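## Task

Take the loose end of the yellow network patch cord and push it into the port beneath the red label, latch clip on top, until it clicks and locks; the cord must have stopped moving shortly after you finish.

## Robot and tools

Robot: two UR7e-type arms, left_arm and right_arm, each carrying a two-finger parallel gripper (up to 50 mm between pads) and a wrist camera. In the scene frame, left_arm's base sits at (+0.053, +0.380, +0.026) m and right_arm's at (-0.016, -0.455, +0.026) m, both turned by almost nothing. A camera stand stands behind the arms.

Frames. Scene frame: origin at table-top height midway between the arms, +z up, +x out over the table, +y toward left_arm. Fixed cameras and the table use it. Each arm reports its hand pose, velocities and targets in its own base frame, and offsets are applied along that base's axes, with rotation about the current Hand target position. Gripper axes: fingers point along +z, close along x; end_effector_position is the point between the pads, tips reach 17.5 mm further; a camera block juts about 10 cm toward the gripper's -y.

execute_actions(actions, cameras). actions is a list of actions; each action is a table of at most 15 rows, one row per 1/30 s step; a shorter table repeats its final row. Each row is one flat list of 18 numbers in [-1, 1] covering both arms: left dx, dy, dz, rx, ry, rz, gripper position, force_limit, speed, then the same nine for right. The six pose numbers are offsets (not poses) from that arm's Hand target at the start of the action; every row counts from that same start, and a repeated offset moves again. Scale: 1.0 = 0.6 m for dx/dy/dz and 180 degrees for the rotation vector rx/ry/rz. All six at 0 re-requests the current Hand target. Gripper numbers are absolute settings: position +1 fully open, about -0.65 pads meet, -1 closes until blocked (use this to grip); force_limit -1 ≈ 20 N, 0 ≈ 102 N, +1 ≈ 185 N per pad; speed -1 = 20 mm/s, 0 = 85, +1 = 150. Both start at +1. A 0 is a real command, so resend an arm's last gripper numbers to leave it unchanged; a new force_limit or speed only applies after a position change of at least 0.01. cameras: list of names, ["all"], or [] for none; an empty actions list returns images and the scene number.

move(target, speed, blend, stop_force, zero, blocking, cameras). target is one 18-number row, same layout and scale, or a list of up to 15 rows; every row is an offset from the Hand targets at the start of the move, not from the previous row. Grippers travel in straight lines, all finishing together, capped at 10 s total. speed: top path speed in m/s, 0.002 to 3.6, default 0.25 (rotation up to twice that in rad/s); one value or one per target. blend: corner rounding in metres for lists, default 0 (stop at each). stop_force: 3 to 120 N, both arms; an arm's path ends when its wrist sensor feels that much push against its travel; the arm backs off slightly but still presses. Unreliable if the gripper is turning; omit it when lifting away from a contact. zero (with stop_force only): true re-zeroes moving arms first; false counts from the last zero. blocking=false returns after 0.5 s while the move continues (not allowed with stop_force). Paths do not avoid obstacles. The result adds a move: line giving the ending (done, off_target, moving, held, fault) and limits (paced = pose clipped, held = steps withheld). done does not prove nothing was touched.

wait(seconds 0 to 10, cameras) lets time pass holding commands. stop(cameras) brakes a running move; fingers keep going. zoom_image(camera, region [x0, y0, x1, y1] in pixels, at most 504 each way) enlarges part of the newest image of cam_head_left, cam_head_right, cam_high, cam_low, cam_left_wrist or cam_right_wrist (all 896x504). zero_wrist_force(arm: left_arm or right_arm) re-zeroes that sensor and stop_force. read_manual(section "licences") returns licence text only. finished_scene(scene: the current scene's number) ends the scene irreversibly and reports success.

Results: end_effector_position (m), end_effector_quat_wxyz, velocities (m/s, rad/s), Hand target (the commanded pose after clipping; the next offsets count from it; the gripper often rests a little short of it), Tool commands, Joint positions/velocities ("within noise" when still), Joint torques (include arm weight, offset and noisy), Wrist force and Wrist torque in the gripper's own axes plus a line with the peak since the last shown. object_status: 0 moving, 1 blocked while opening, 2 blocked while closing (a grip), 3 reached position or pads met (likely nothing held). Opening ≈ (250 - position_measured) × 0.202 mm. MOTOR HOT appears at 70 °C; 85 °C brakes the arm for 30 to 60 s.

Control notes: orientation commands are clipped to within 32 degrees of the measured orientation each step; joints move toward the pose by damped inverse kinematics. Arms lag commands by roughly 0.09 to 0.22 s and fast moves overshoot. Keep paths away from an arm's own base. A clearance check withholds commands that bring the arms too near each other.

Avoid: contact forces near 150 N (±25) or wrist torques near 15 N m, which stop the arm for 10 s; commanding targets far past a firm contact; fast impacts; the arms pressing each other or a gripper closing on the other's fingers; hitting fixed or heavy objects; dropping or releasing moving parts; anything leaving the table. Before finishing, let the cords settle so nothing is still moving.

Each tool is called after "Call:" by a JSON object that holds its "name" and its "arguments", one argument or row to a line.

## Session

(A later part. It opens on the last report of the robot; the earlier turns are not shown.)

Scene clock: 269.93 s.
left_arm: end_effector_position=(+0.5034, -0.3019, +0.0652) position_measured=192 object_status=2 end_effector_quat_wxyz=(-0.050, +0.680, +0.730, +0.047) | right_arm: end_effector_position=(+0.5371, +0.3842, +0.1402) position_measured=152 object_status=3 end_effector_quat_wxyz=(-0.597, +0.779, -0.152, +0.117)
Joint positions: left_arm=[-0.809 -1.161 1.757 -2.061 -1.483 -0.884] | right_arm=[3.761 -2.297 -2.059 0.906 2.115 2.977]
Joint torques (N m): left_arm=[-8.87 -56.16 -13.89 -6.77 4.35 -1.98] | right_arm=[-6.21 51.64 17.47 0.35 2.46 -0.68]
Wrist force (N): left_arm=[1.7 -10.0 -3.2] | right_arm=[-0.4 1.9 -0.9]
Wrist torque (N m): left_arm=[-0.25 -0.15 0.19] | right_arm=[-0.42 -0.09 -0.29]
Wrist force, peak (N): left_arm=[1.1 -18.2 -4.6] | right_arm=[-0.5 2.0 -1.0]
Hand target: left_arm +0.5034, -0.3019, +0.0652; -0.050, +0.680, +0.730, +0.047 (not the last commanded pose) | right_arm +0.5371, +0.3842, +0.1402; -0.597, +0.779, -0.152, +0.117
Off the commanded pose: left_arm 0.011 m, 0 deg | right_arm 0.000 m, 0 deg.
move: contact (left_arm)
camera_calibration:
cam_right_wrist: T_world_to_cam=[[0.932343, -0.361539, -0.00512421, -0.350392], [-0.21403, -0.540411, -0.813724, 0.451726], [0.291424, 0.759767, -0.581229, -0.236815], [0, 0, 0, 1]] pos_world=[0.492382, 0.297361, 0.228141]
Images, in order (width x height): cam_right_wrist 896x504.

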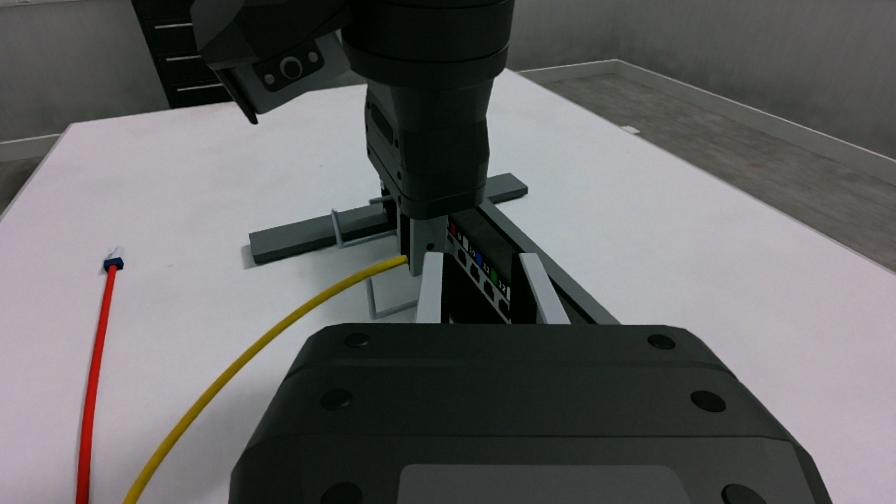

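Call:
{"name": "move", "arguments": {
  "target": [-0.0014,-0.0004,0.0024,0,0,0,-1,-0.5,-0.95,0,0,0,0,0,0,0,1,1],
  "speed": 0.02
}}

Call:
{"name": "move", "arguments": {
  "target": [0.02,0.0015,0,0,0,0,-1,-0.5,-0.95,0,0,0,0,0,0,0,1,1],
  "speed": 0.012,
  "stop_force": 11,
  "cameras": ["cam_right_wrist"]
}}

Call:
{"name": "zoom_image", "arguments": {
  "camera": "cam_right_wrist",
  "region": [440, 228, 468, 256]
}}

Scene clock: 275.70 s.
left_arm: end_effector_position=(+0.5026, -0.3021, +0.0666) position_measured=192 object_status=2 end_effector_quat_wxyz=(-0.050, +0.680, +0.730, +0.047) | right_arm: end_effector_position=(+0.5371, +0.3842, +0.1402) position_measured=152 object_status=3 end_effector_quat_wxyz=(-0.597, +0.779, -0.152, +0.117)
Joint positions: left_arm=[-0.81 -1.164 1.757 -2.058 -1.483 -0.885] | right_arm=[3.761 -2.297 -2.059 0.906 2.115 2.977]
Joint torques (N m): left_arm=[-11.2 -57.38 -12.93 -0.3 -1.69 -1.96] | right_arm=[-6.15 51.86 17.24 0.38 2.53 -0.8]
Wrist force (N): left_arm=[0.2 0.5 -0.6] | right_arm=[-0.3 1.8 -1.0]
Wrist torque (N m): left_arm=[0.03 -0.12 0.17] | right_arm=[-0.43 -0.10 -0.29]
Wrist force, peak (N): left_arm=[1.4 -10.7 -3.6] | right_arm=[-0.5 2.2 -1.1]
Hand target: left_arm +0.5026, -0.3022, +0.0667; -0.050, +0.680, +0.730, +0.047 | right_arm +0.5371, +0.3842, +0.1402; -0.597, +0.779, -0.152, +0.117
Off the commanded pose: left_arm 0.000 m, 0 deg | right_arm 0.000 m, 0 deg.
move: done

Scene clock: 277.00 s.
left_arm: end_effector_position=(+0.5039, -0.3022, +0.0667) position_measured=192 object_status=2 end_effector_quat_wxyz=(-0.050, +0.680, +0.730, +0.047) | right_arm: end_effector_position=(+0.5371, +0.3842, +0.1402) position_measured=152 object_status=3 end_effector_quat_wxyz=(-0.597, +0.779, -0.152, +0.117)
Joint positions: left_arm=[-0.809 -1.162 1.754 -2.057 -1.483 -0.883] | right_arm=[3.761 -2.297 -2.059 0.906 2.115 2.977]
Joint torques (N m): left_arm=[-7.47 -55.39 -12.86 -4.71 1.79 -2.07] | right_arm=[-6.27 51.94 17.05 0.26 2.45 -0.78]
Wrist force (N): left_arm=[-4.4 -6.4 -2.0] | right_arm=[-0.5 1.8 -0.9]
Wrist torque (N m): left_arm=[-0.19 -0.16 0.25] | right_arm=[-0.44 -0.07 -0.29]
Wrist force, peak (N): left_arm=[-5.0 -14.6 -2.4] | right_arm=[-0.6 2.1 -0.8]
Hand target: left_arm +0.5039, -0.3022, +0.0667; -0.050, +0.680, +0.730, +0.047 (not the last commanded pose) | right_arm +0.5371, +0.3842, +0.1402; -0.597, +0.779, -0.152, +0.117
Off the commanded pose: left_arm 0.011 m, 0 deg | right_arm 0.000 m, 0 deg.
move: contact (left_arm)
camera_calibration:
cam_right_wrist: T_world_to_cam=[[0.932343, -0.361539, -0.00512421, -0.350392], [-0.21403, -0.540411, -0.813724, 0.451726], [0.291424, 0.759767, -0.581229, -0.236815], [0, 0, 0, 1]] pos_world=[0.492382, 0.297361, 0.228141]
Images, in order (width x height): cam_right_wrist 896x504.

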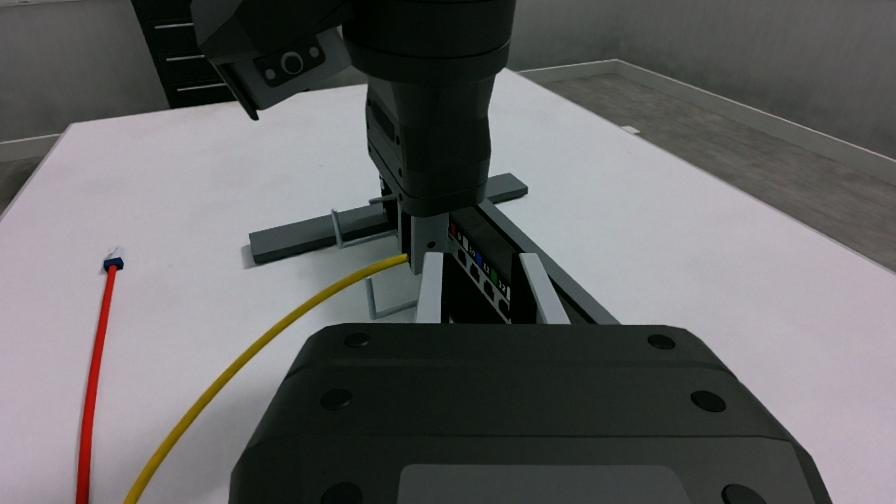

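Scaled by 18.000 from the camera's 896x504 image, which has a finer 1280x720 frame.

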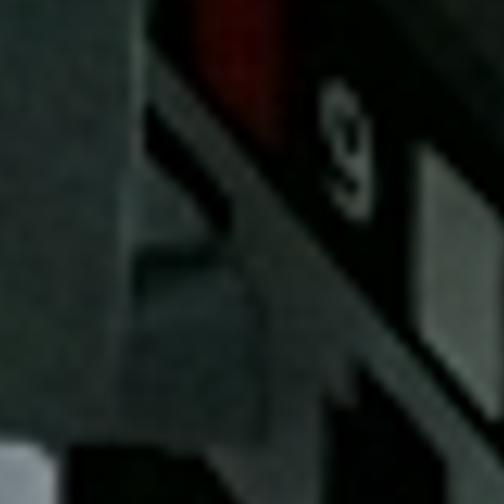

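Call:
{"name": "move", "arguments": {
  "target": [-0.0018,-0.0008,-0.0003,0,0,0,-1,-0.5,-0.95,0,0,0,0,0,0,0,1,1],
  "speed": 0.02
}}

Call:
{"name": "move", "arguments": {
  "target": [0.02,0.0015,0,0,0,0,-1,-0.5,-0.95,0,0,0,0,0,0,0,1,1],
  "speed": 0.012,
  "stop_force": 11,
  "cameras": ["cam_right_wrist"]
}}

Call:
{"name": "zoom_image", "arguments": {
  "camera": "cam_right_wrist",
  "region": [440, 228, 468, 256]
}}

Scene clock: 282.33 s.
left_arm: end_effector_position=(+0.5029, -0.3026, +0.0666) position_measured=192 object_status=2 end_effector_quat_wxyz=(-0.050, +0.680, +0.730, +0.047) | right_arm: end_effector_position=(+0.5371, +0.3842, +0.1402) position_measured=152 object_status=3 end_effector_quat_wxyz=(-0.597, +0.779, -0.152, +0.117)
Joint positions: left_arm=[-0.81 -1.163 1.756 -2.058 -1.484 -0.885] | right_arm=[3.761 -2.297 -2.059 0.906 2.115 2.977]
Joint torques (N m): left_arm=[-10.91 -55.26 -13.27 -4.94 -1.87 -2.08] | right_arm=[-6.07 51.54 17.28 0.33 2.58 -0.78]
Wrist force (N): left_arm=[0.5 0.1 -0.7] | right_arm=[-0.2 2.0 -1.1]
Wrist torque (N m): left_arm=[-0.04 -0.17 0.18] | right_arm=[-0.41 -0.11 -0.29]
Wrist force, peak (N): left_arm=[-4.7 -6.4 -2.2] | right_arm=[-0.6 2.1 -0.9]
Hand target: left_arm +0.5029, -0.3027, +0.0666; -0.050, +0.680, +0.730, +0.047 | right_arm +0.5371, +0.3842, +0.1402; -0.597, +0.779, -0.152, +0.117
Off the commanded pose: left_arm 0.000 m, 0 deg | right_arm 0.000 m, 0 deg.
move: done

Scene clock: 284.37 s.
left_arm: end_effector_position=(+0.5124, -0.3019, +0.0666) position_measured=192 object_status=2 end_effector_quat_wxyz=(-0.050, +0.680, +0.730, +0.047) | right_arm: end_effector_position=(+0.5371, +0.3842, +0.1402) position_measured=152 object_status=3 end_effector_quat_wxyz=(-0.597, +0.779, -0.152, +0.117)
Joint positions: left_arm=[-0.798 -1.148 1.732 -2.051 -1.482 -0.873] | right_arm=[3.761 -2.297 -2.059 0.906 2.115 2.977]
Joint torques (N m): left_arm=[-7.94 -55.54 -12.64 -5.3 4.6 -2.16] | right_arm=[-6.31 51.79 17.04 0.39 2.43 -0.72]
Wrist force (N): left_arm=[-2.8 -8.4 -3.8] | right_arm=[-0.4 1.9 -1.0]
Wrist torque (N m): left_arm=[-0.22 -0.17 0.25] | right_arm=[-0.42 -0.09 -0.29]
Wrist force, peak (N): left_arm=[-2.3 -19.7 -5.4] | right_arm=[-0.3 2.0 -1.2]
Hand target: left_arm +0.5124, -0.3019, +0.0666; -0.050, +0.680, +0.730, +0.047 (not the last commanded pose) | right_arm +0.5371, +0.3842, +0.1402; -0.597, +0.779, -0.152, +0.117
Off the commanded pose: left_arm 0.002 m, 0 deg | right_arm 0.000 m, 0 deg.
move: contact (left_arm)
camera_calibration:
cam_right_wrist: T_world_to_cam=[[0.932343, -0.361539, -0.00512421, -0.350392], [-0.21403, -0.540411, -0.813724, 0.451726], [0.291424, 0.759767, -0.581229, -0.236815], [0, 0, 0, 1]] pos_world=[0.492382, 0.297361, 0.228141]
Images, in order (width x height): cam_right_wrist 896x504.

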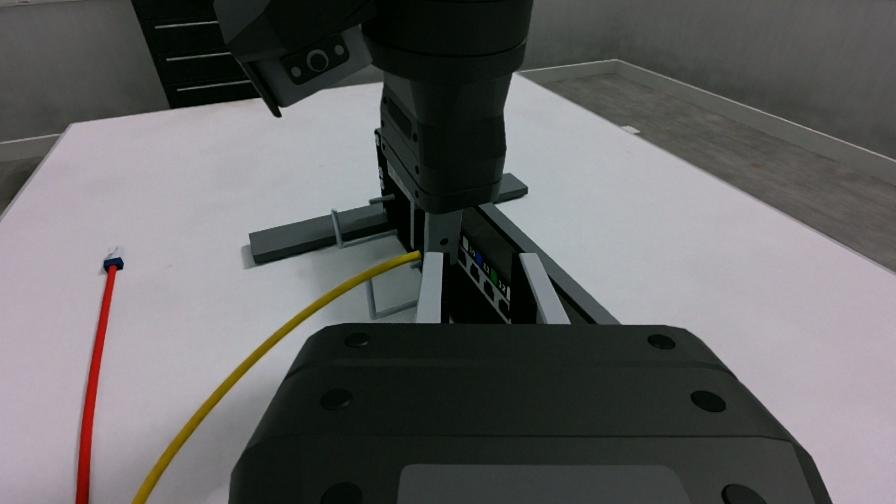

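Scaled by 18.000 from the camera's 896x504 image, which has a finer 1280x720 frame.

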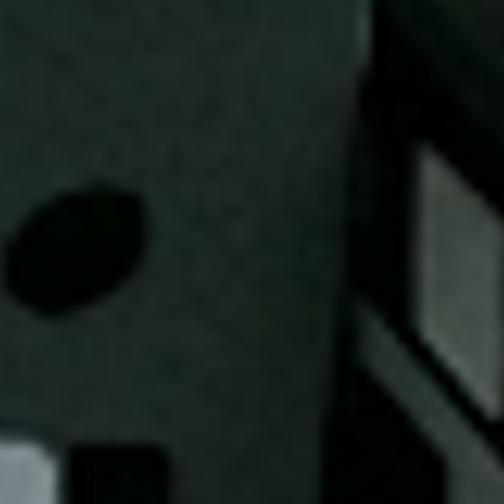

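Call:
{"name": "move", "arguments": {
  "target": [0.006,0.0005,0,0,0,0,-1,-0.5,-0.95,0,0,0,0,0,0,0,1,1],
  "speed": 0.008,
  "stop_force": 40,
  "cameras": ["cam_right_wrist","cam_left_wrist"]
}}

Scene clock: 289.83 s.
left_arm: end_effector_position=(+0.5160, -0.3016, +0.0666) position_measured=192 object_status=2 end_effector_quat_wxyz=(-0.050, +0.680, +0.730, +0.047) | right_arm: end_effector_position=(+0.5371, +0.3842, +0.1402) position_measured=152 object_status=3 end_effector_quat_wxyz=(-0.597, +0.779, -0.152, +0.117)
Joint positions: left_arm=[-0.794 -1.142 1.724 -2.049 -1.482 -0.868] | right_arm=[3.761 -2.297 -2.059 0.906 2.115 2.977]
Joint torques (N m): left_arm=[16.42 -30.84 -29.98 -1.57 6.41 2.54] | right_arm=[-5.87 51.91 17.27 0.4 2.52 -0.7]
Wrist force (N): left_arm=[0.2 -17.5 -3.6] | right_arm=[-0.6 1.9 -0.8]
Wrist torque (N m): left_arm=[-0.41 -0.09 0.25] | right_arm=[-0.42 -0.06 -0.29]
Wrist force, peak (N): left_arm=[-0.1 -18.4 -1.8] | right_arm=[-0.8 2.0 -1.0]
Hand target: left_arm +0.5160, -0.3016, +0.0666; -0.050, +0.680, +0.730, +0.047 | right_arm +0.5371, +0.3842, +0.1402; -0.597, +0.779, -0.152, +0.117
Off the commanded pose: left_arm 0.000 m, 0 deg | right_arm 0.000 m, 0 deg.
move: done
camera_calibration:
cam_left_wrist: T_world_to_cam=[[-0.0514058, 0.989422, 0.135652, 0.323544], [0.938466, 0.00140769, 0.345369, -0.493306], [0.341525, 0.145058, -0.928611, 0.05822], [0, 0, 0, 1]] pos_world=[0.459699, -0.327873, 0.180547]
cam_right_wrist: T_world_to_cam=[[0.932343, -0.361539, -0.00512421, -0.350392], [-0.21403, -0.540411, -0.813724, 0.451726], [0.291424, 0.759767, -0.581229, -0.236815], [0, 0, 0, 1]] pos_world=[0.492382, 0.297361, 0.228141]
Images, in order (width x height): cam_left_wrist 896x504, cam_right_wrist 896x504.

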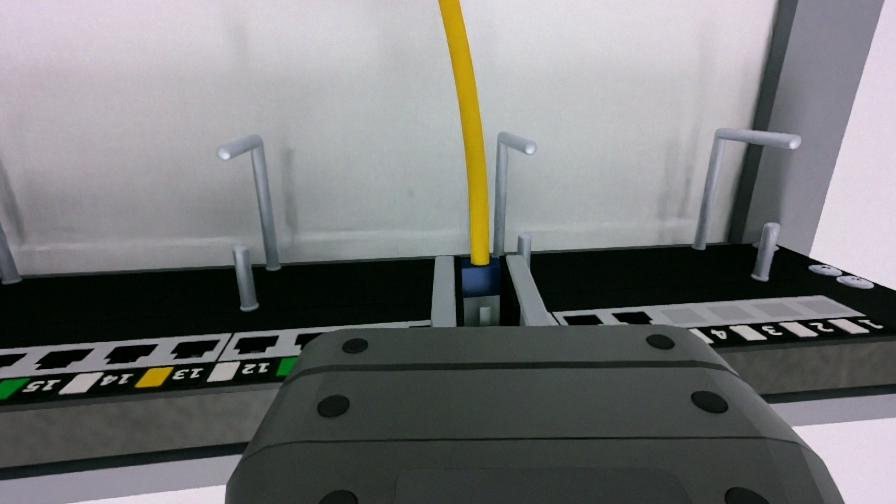

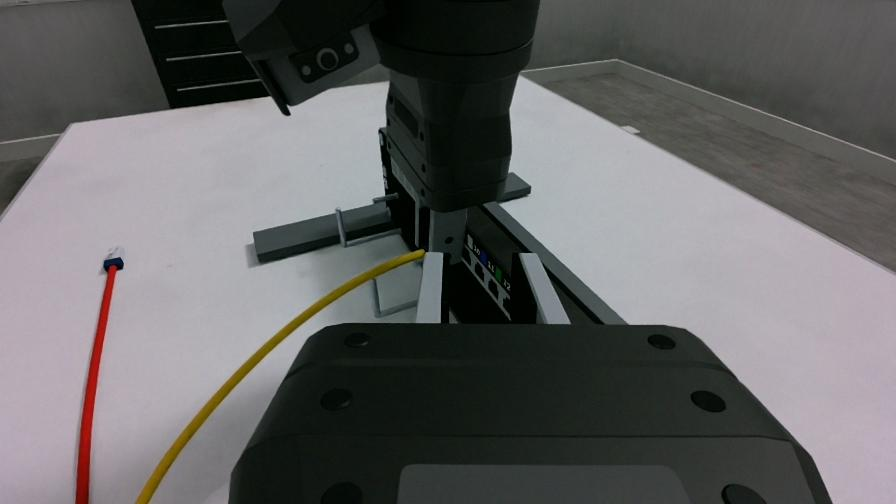

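Call:
{"name": "move", "arguments": {
  "target": [-0.012,-0.001,0,0,0,0,-1,-0.5,-0.95,0,0,0,0,0,0,0,1,1],
  "speed": 0.012,
  "cameras": ["cam_right_wrist","cam_left_wrist"]
}}

Scene clock: 293.20 s.
left_arm: end_effector_position=(+0.5089, -0.3022, +0.0666) position_measured=192 object_status=2 end_effector_quat_wxyz=(-0.050, +0.680, +0.730, +0.047) | right_arm: end_effector_position=(+0.5371, +0.3842, +0.1402) position_measured=152 object_status=3 end_effector_quat_wxyz=(-0.597, +0.779, -0.152, +0.117)
Joint positions: left_arm=[-0.803 -1.153 1.741 -2.054 -1.483 -0.877] | right_arm=[3.761 -2.297 -2.059 0.906 2.115 2.977]
Joint torques (N m): left_arm=[-8.98 -57.46 -8.67 -1.53 -1.79 -2.16] | right_arm=[-5.99 51.26 17.26 0.47 2.46 -0.7]
Wrist force (N): left_arm=[-6.9 11.3 2.2] | right_arm=[-0.3 1.9 -0.9]
Wrist torque (N m): left_arm=[0.28 -0.25 0.32] | right_arm=[-0.42 -0.10 -0.29]
Wrist force, peak (N): left_arm=[0.2 -18.0 -3.7] | right_arm=[-0.5 2.1 -1.0]
Hand target: left_arm +0.5088, -0.3022, +0.0666; -0.050, +0.680, +0.730, +0.047 | right_arm +0.5371, +0.3842, +0.1402; -0.597, +0.779, -0.152, +0.117
Off the commanded pose: left_arm 0.000 m, 0 deg | right_arm 0.000 m, 0 deg.
move: done
camera_calibration:
cam_left_wrist: T_world_to_cam=[[-0.0514058, 0.989422, 0.135652, 0.323778], [0.938466, 0.00140769, 0.345369, -0.486736], [0.341525, 0.145058, -0.928611, 0.0606977], [0, 0, 0, 1]] pos_world=[0.452699, -0.328473, 0.180547]
cam_right_wrist: T_world_to_cam=[[0.932343, -0.361539, -0.00512421, -0.350392], [-0.21403, -0.540411, -0.813724, 0.451726], [0.291424, 0.759767, -0.581229, -0.236815], [0, 0, 0, 1]] pos_world=[0.492382, 0.297361, 0.228141]
Images, in order (width x height): cam_left_wrist 896x504, cam_right_wrist 896x504.

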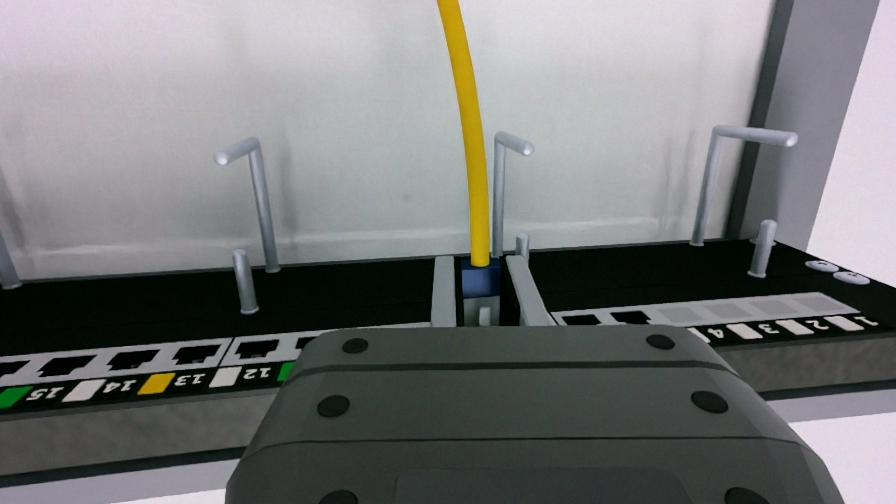

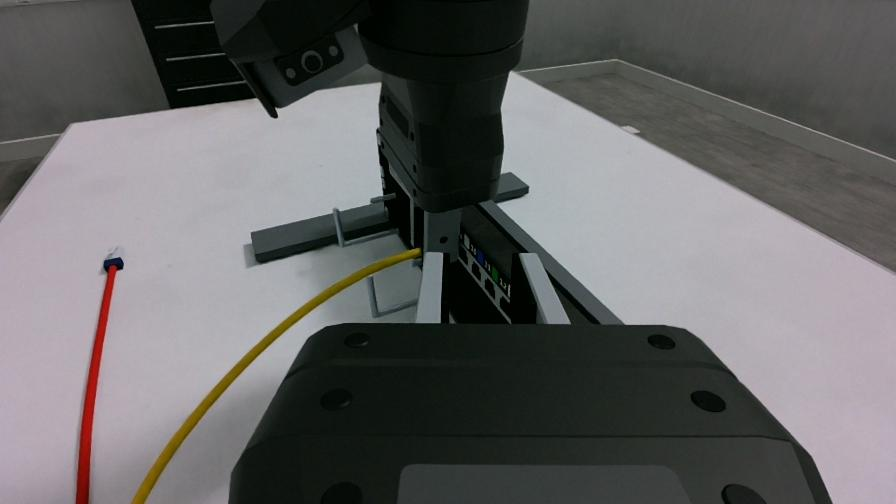

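Call:
{"name": "move", "arguments": {
  "target": [0.0028,0.0003,0,0,0,0,-1,-0.5,-0.95,0,0,0,0,0,0,0,1,1],
  "speed": 0.02
}}

Call:
{"name": "move", "arguments": {
  "target": [0,0,0,0,0,0,1,-0.5,-0.95,0,0,0,0,0,0,0,1,1]
}}

Call:
{"name": "wait", "arguments": {
  "seconds": 1.2
}}

Call:
{"name": "move", "arguments": {
  "target": [-0.04,0.02,0.15,0,0,0,1,-0.5,-0.95,0,0,0,0,0,0,0,1,1],
  "speed": 0.08,
  "cameras": ["cam_left_wrist","cam_right_wrist"]
}}

Call:
{"name": "zoom_image", "arguments": {
  "camera": "cam_left_wrist",
  "region": [380, 230, 580, 370]
}}

Call:
{"name": "zoom_image", "arguments": {
  "camera": "cam_right_wrist",
  "region": [400, 200, 480, 270]
}}

Scene clock: 301.83 s.
left_arm: end_effector_position=(+0.5104, -0.3021, +0.0666) position_measured=192 object_status=2 end_effector_quat_wxyz=(-0.050, +0.680, +0.730, +0.047) | right_arm: end_effector_position=(+0.5371, +0.3842, +0.1402) position_measured=152 object_status=3 end_effector_quat_wxyz=(-0.597, +0.779, -0.152, +0.117)
Joint positions: left_arm=[-0.801 -1.151 1.737 -2.053 -1.483 -0.875] | right_arm=[3.761 -2.297 -2.059 0.906 2.115 2.977]
Joint torques (N m): left_arm=[13.32 -28.52 -22.52 0.73 1.66 2.32] | right_arm=[-5.48 51.6 16.36 0.38 2.5 -0.7]
Wrist force (N): left_arm=[-3.2 2.3 -4.2] | right_arm=[-0.3 2.0 -1.0]
Wrist torque (N m): left_arm=[-0.04 -0.20 0.25] | right_arm=[-0.40 -0.11 -0.29]
Wrist force, peak (N): left_arm=[-8.6 10.4 4.9] | right_arm=[-0.4 2.1 -1.1]
Hand target: left_arm +0.5105, -0.3021, +0.0666; -0.050, +0.680, +0.730, +0.047 | right_arm +0.5371, +0.3842, +0.1402; -0.597, +0.779, -0.152, +0.117
Off the commanded pose: left_arm 0.000 m, 0 deg | right_arm 0.000 m, 0 deg.
move: done

Scene clock: 303.73 s.
left_arm: end_effector_position=(+0.5105, -0.3021, +0.0666) position_measured=3 object_status=3 end_effector_quat_wxyz=(-0.050, +0.680, +0.730, +0.047) | right_arm: end_effector_position=(+0.5371, +0.3842, +0.1402) position_measured=152 object_status=3 end_effector_quat_wxyz=(-0.597, +0.779, -0.152, +0.117)
Joint positions: left_arm=[-0.801 -1.151 1.737 -2.053 -1.483 -0.875] | right_arm=[3.761 -2.297 -2.059 0.906 2.115 2.977]
Joint torques (N m): left_arm=[10.53 -30.99 -28.07 -4.8 1.59 2.26] | right_arm=[-5.58 51.39 16.45 0.45 2.52 -0.69]
Wrist force (N): left_arm=[0.4 0.1 -0.6] | right_arm=[-0.5 1.8 -0.8]
Wrist torque (N m): left_arm=[-0.02 -0.15 0.17] | right_arm=[-0.42 -0.07 -0.29]
Wrist force, peak (N): left_arm=[-4.3 3.8 -0.9] | right_arm=[-0.6 2.2 -1.0]
Hand target: left_arm +0.5105, -0.3021, +0.0666; -0.050, +0.680, +0.730, +0.047 | right_arm +0.5371, +0.3842, +0.1402; -0.597, +0.779, -0.152, +0.117
Off the commanded pose: left_arm 0.000 m, 0 deg | right_arm 0.000 m, 0 deg.
move: done

Scene clock: 304.93 s.
left_arm: end_effector_position=(+0.5105, -0.3021, +0.0666) position_measured=3 object_status=3 end_effector_quat_wxyz=(-0.050, +0.680, +0.730, +0.047) | right_arm: end_effector_position=(+0.5371, +0.3842, +0.1402) position_measured=152 object_status=3 end_effector_quat_wxyz=(-0.597, +0.779, -0.152, +0.117)
Joint positions: left_arm=[-0.801 -1.151 1.737 -2.053 -1.483 -0.875] | right_arm=[3.761 -2.297 -2.059 0.906 2.115 2.977]
Joint torques (N m): left_arm=[8.54 -31.45 -27.39 -4.84 1.78 2.32] | right_arm=[-5.72 51.7 16.86 0.43 2.55 -0.71]
Wrist force (N): left_arm=[0.4 -0.1 -0.9] | right_arm=[-0.4 1.8 -1.0]
Wrist torque (N m): left_arm=[-0.06 -0.16 0.18] | right_arm=[-0.43 -0.08 -0.29]
Wrist force, peak (N): left_arm=[0.2 0.1 -1.2] | right_arm=[-0.4 2.0 -1.3]
Hand target: left_arm +0.5105, -0.3021, +0.0666; -0.050, +0.680, +0.730, +0.047 | right_arm +0.5371, +0.3842, +0.1402; -0.597, +0.779, -0.152, +0.117
Tool commands: left_gripper/position=+1.0 left_gripper/force_limit=-0.5 left_gripper/speed=-0.95 right_gripper/position=+0.0 right_gripper/force_limit=+1.0 right_gripper/speed=+1.0
Off the commanded pose: left_arm 0.000 m, 0 deg | right_arm 0.000 m, 0 deg.
wait: 1.20 s; at rest by 0.17 s

Scene clock: 306.67 s.
left_arm: end_effector_position=(+0.4865, -0.2901, +0.1564) position_measured=3 object_status=3 end_effector_quat_wxyz=(-0.050, +0.680, +0.730, +0.047) | right_arm: end_effector_position=(+0.5371, +0.3842, +0.1402) position_measured=152 object_status=3 end_effector_quat_wxyz=(-0.597, +0.779, -0.152, +0.117)
Joint positions: left_arm=[-0.816 -1.309 1.7 -1.856 -1.484 -0.89] | right_arm=[3.761 -2.297 -2.059 0.906 2.115 2.977]
Joint torques (N m): left_arm=[-10.91 -51.05 -30.1 -0.32 -1.76 -2.53] | right_arm=[-6.12 51.21 16.72 0.45 2.47 -0.71]
Wrist force (N): left_arm=[0.3 0.0 -0.9] | right_arm=[-0.3 1.9 -0.9]
Wrist torque (N m): left_arm=[-0.02 -0.14 0.26] | right_arm=[-0.42 -0.10 -0.29]
Wrist force, peak (N): left_arm=[0.1 -0.2 -1.4] | right_arm=[-0.2 2.1 -1.2]
Hand target: left_arm +0.4865, -0.2901, +0.1566; -0.050, +0.680, +0.730, +0.047 | right_arm +0.5371, +0.3842, +0.1402; -0.597, +0.779, -0.152, +0.117
Off the commanded pose: left_arm 0.000 m, 0 deg | right_arm 0.000 m, 0 deg.
move: done
camera_calibration:
cam_left_wrist: T_world_to_cam=[[-0.0514058, 0.989422, 0.135652, 0.298361], [0.938466, 0.00140769, 0.345369, -0.49678], [0.341525, 0.145058, -0.928611, 0.15006], [0, 0, 0, 1]] pos_world=[0.430299, -0.316273, 0.270447]
cam_right_wrist: T_world_to_cam=[[0.932343, -0.361539, -0.00512421, -0.350392], [-0.21403, -0.540411, -0.813724, 0.451726], [0.291424, 0.759767, -0.581229, -0.236815], [0, 0, 0, 1]] pos_world=[0.492382, 0.297361, 0.228141]
Images, in order (width x height): cam_left_wrist 896x504, cam_right_wrist 896x504.

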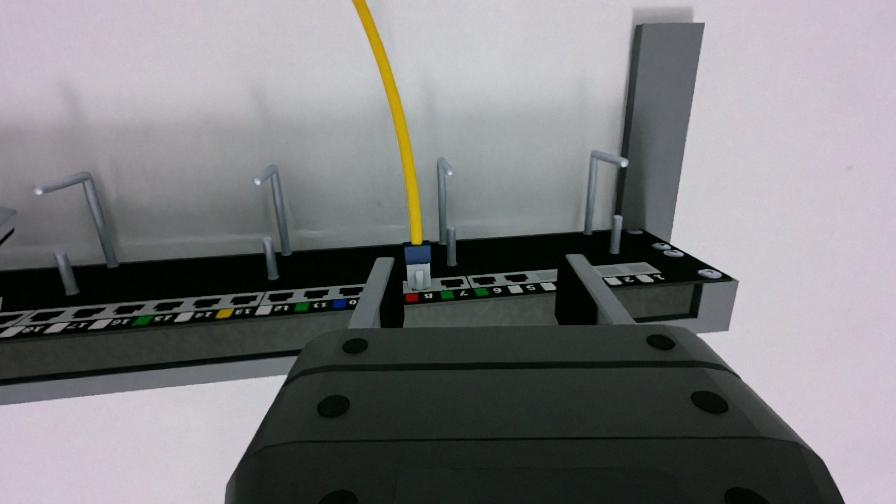

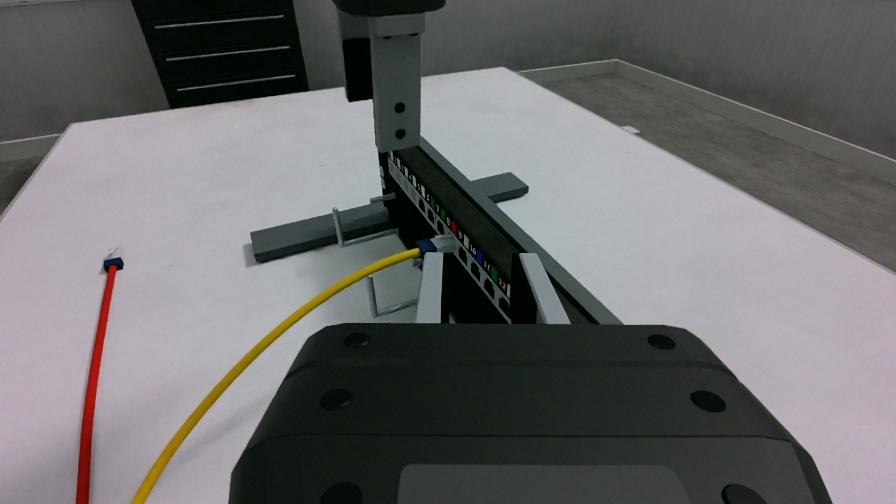

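Scaled by 2.520 from the camera's 896x504 image, which has a finer 1280x720 frame.

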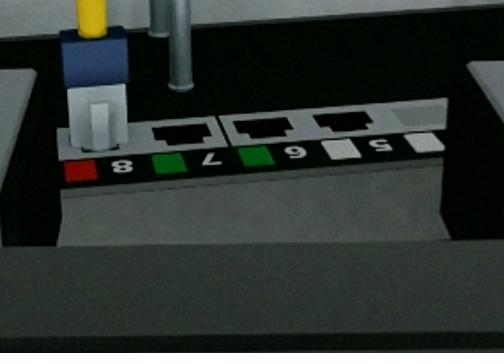

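Scaled by 6.300 from the camera's 896x504 image, which has a finer 1280x720 frame.

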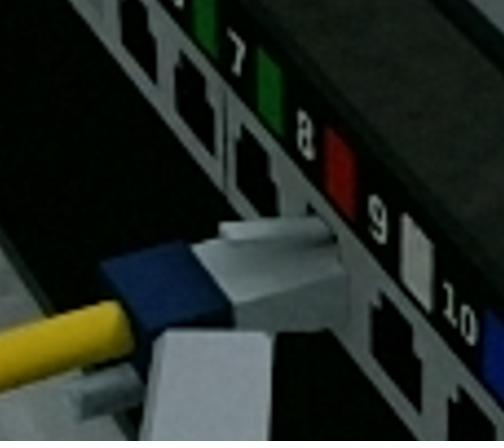

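Call:
{"name": "wait", "arguments": {
  "seconds": 1
}}

Call:
{"name": "finished_scene", "arguments": {
  "scene": 2
}}

Scene clock: 313.07 s.
left_arm: end_effector_position=(+0.4865, -0.2901, +0.1566) position_measured=3 object_status=3 end_effector_quat_wxyz=(-0.050, +0.680, +0.730, +0.047) | right_arm: end_effector_position=(+0.5371, +0.3842, +0.1402) position_measured=152 object_status=3 end_effector_quat_wxyz=(-0.597, +0.779, -0.152, +0.117)
Joint positions: left_arm=[-0.816 -1.309 1.7 -1.856 -1.484 -0.89] | right_arm=[3.761 -2.297 -2.059 0.906 2.115 2.977]
Joint torques (N m): left_arm=[-10.54 -50.93 -29.16 -0.27 -1.91 -2.43] | right_arm=[-5.76 52.03 16.83 0.48 2.52 -0.58]
Wrist force (N): left_arm=[0.2 0.1 -0.6] | right_arm=[-0.5 1.6 -1.0]
Wrist torque (N m): left_arm=[-0.01 -0.13 0.26] | right_arm=[-0.47 -0.07 -0.29]
Wrist force, peak (N): left_arm=[0.4 -0.1 -1.2] | right_arm=[-0.6 2.1 -1.1]
Hand target: left_arm +0.4865, -0.2901, +0.1566; -0.050, +0.680, +0.730, +0.047 | right_arm +0.5371, +0.3842, +0.1402; -0.597, +0.779, -0.152, +0.117
Tool commands: left_gripper/position=+1.0 left_gripper/force_limit=-0.5 left_gripper/speed=-0.95 right_gripper/position=+0.0 right_gripper/force_limit=+1.0 right_gripper/speed=+1.0
Off the commanded pose: left_arm 0.000 m, 0 deg | right_arm 0.000 m, 0 deg.
wait: 1.00 s; at rest from the start

The scene is finished: the task was done.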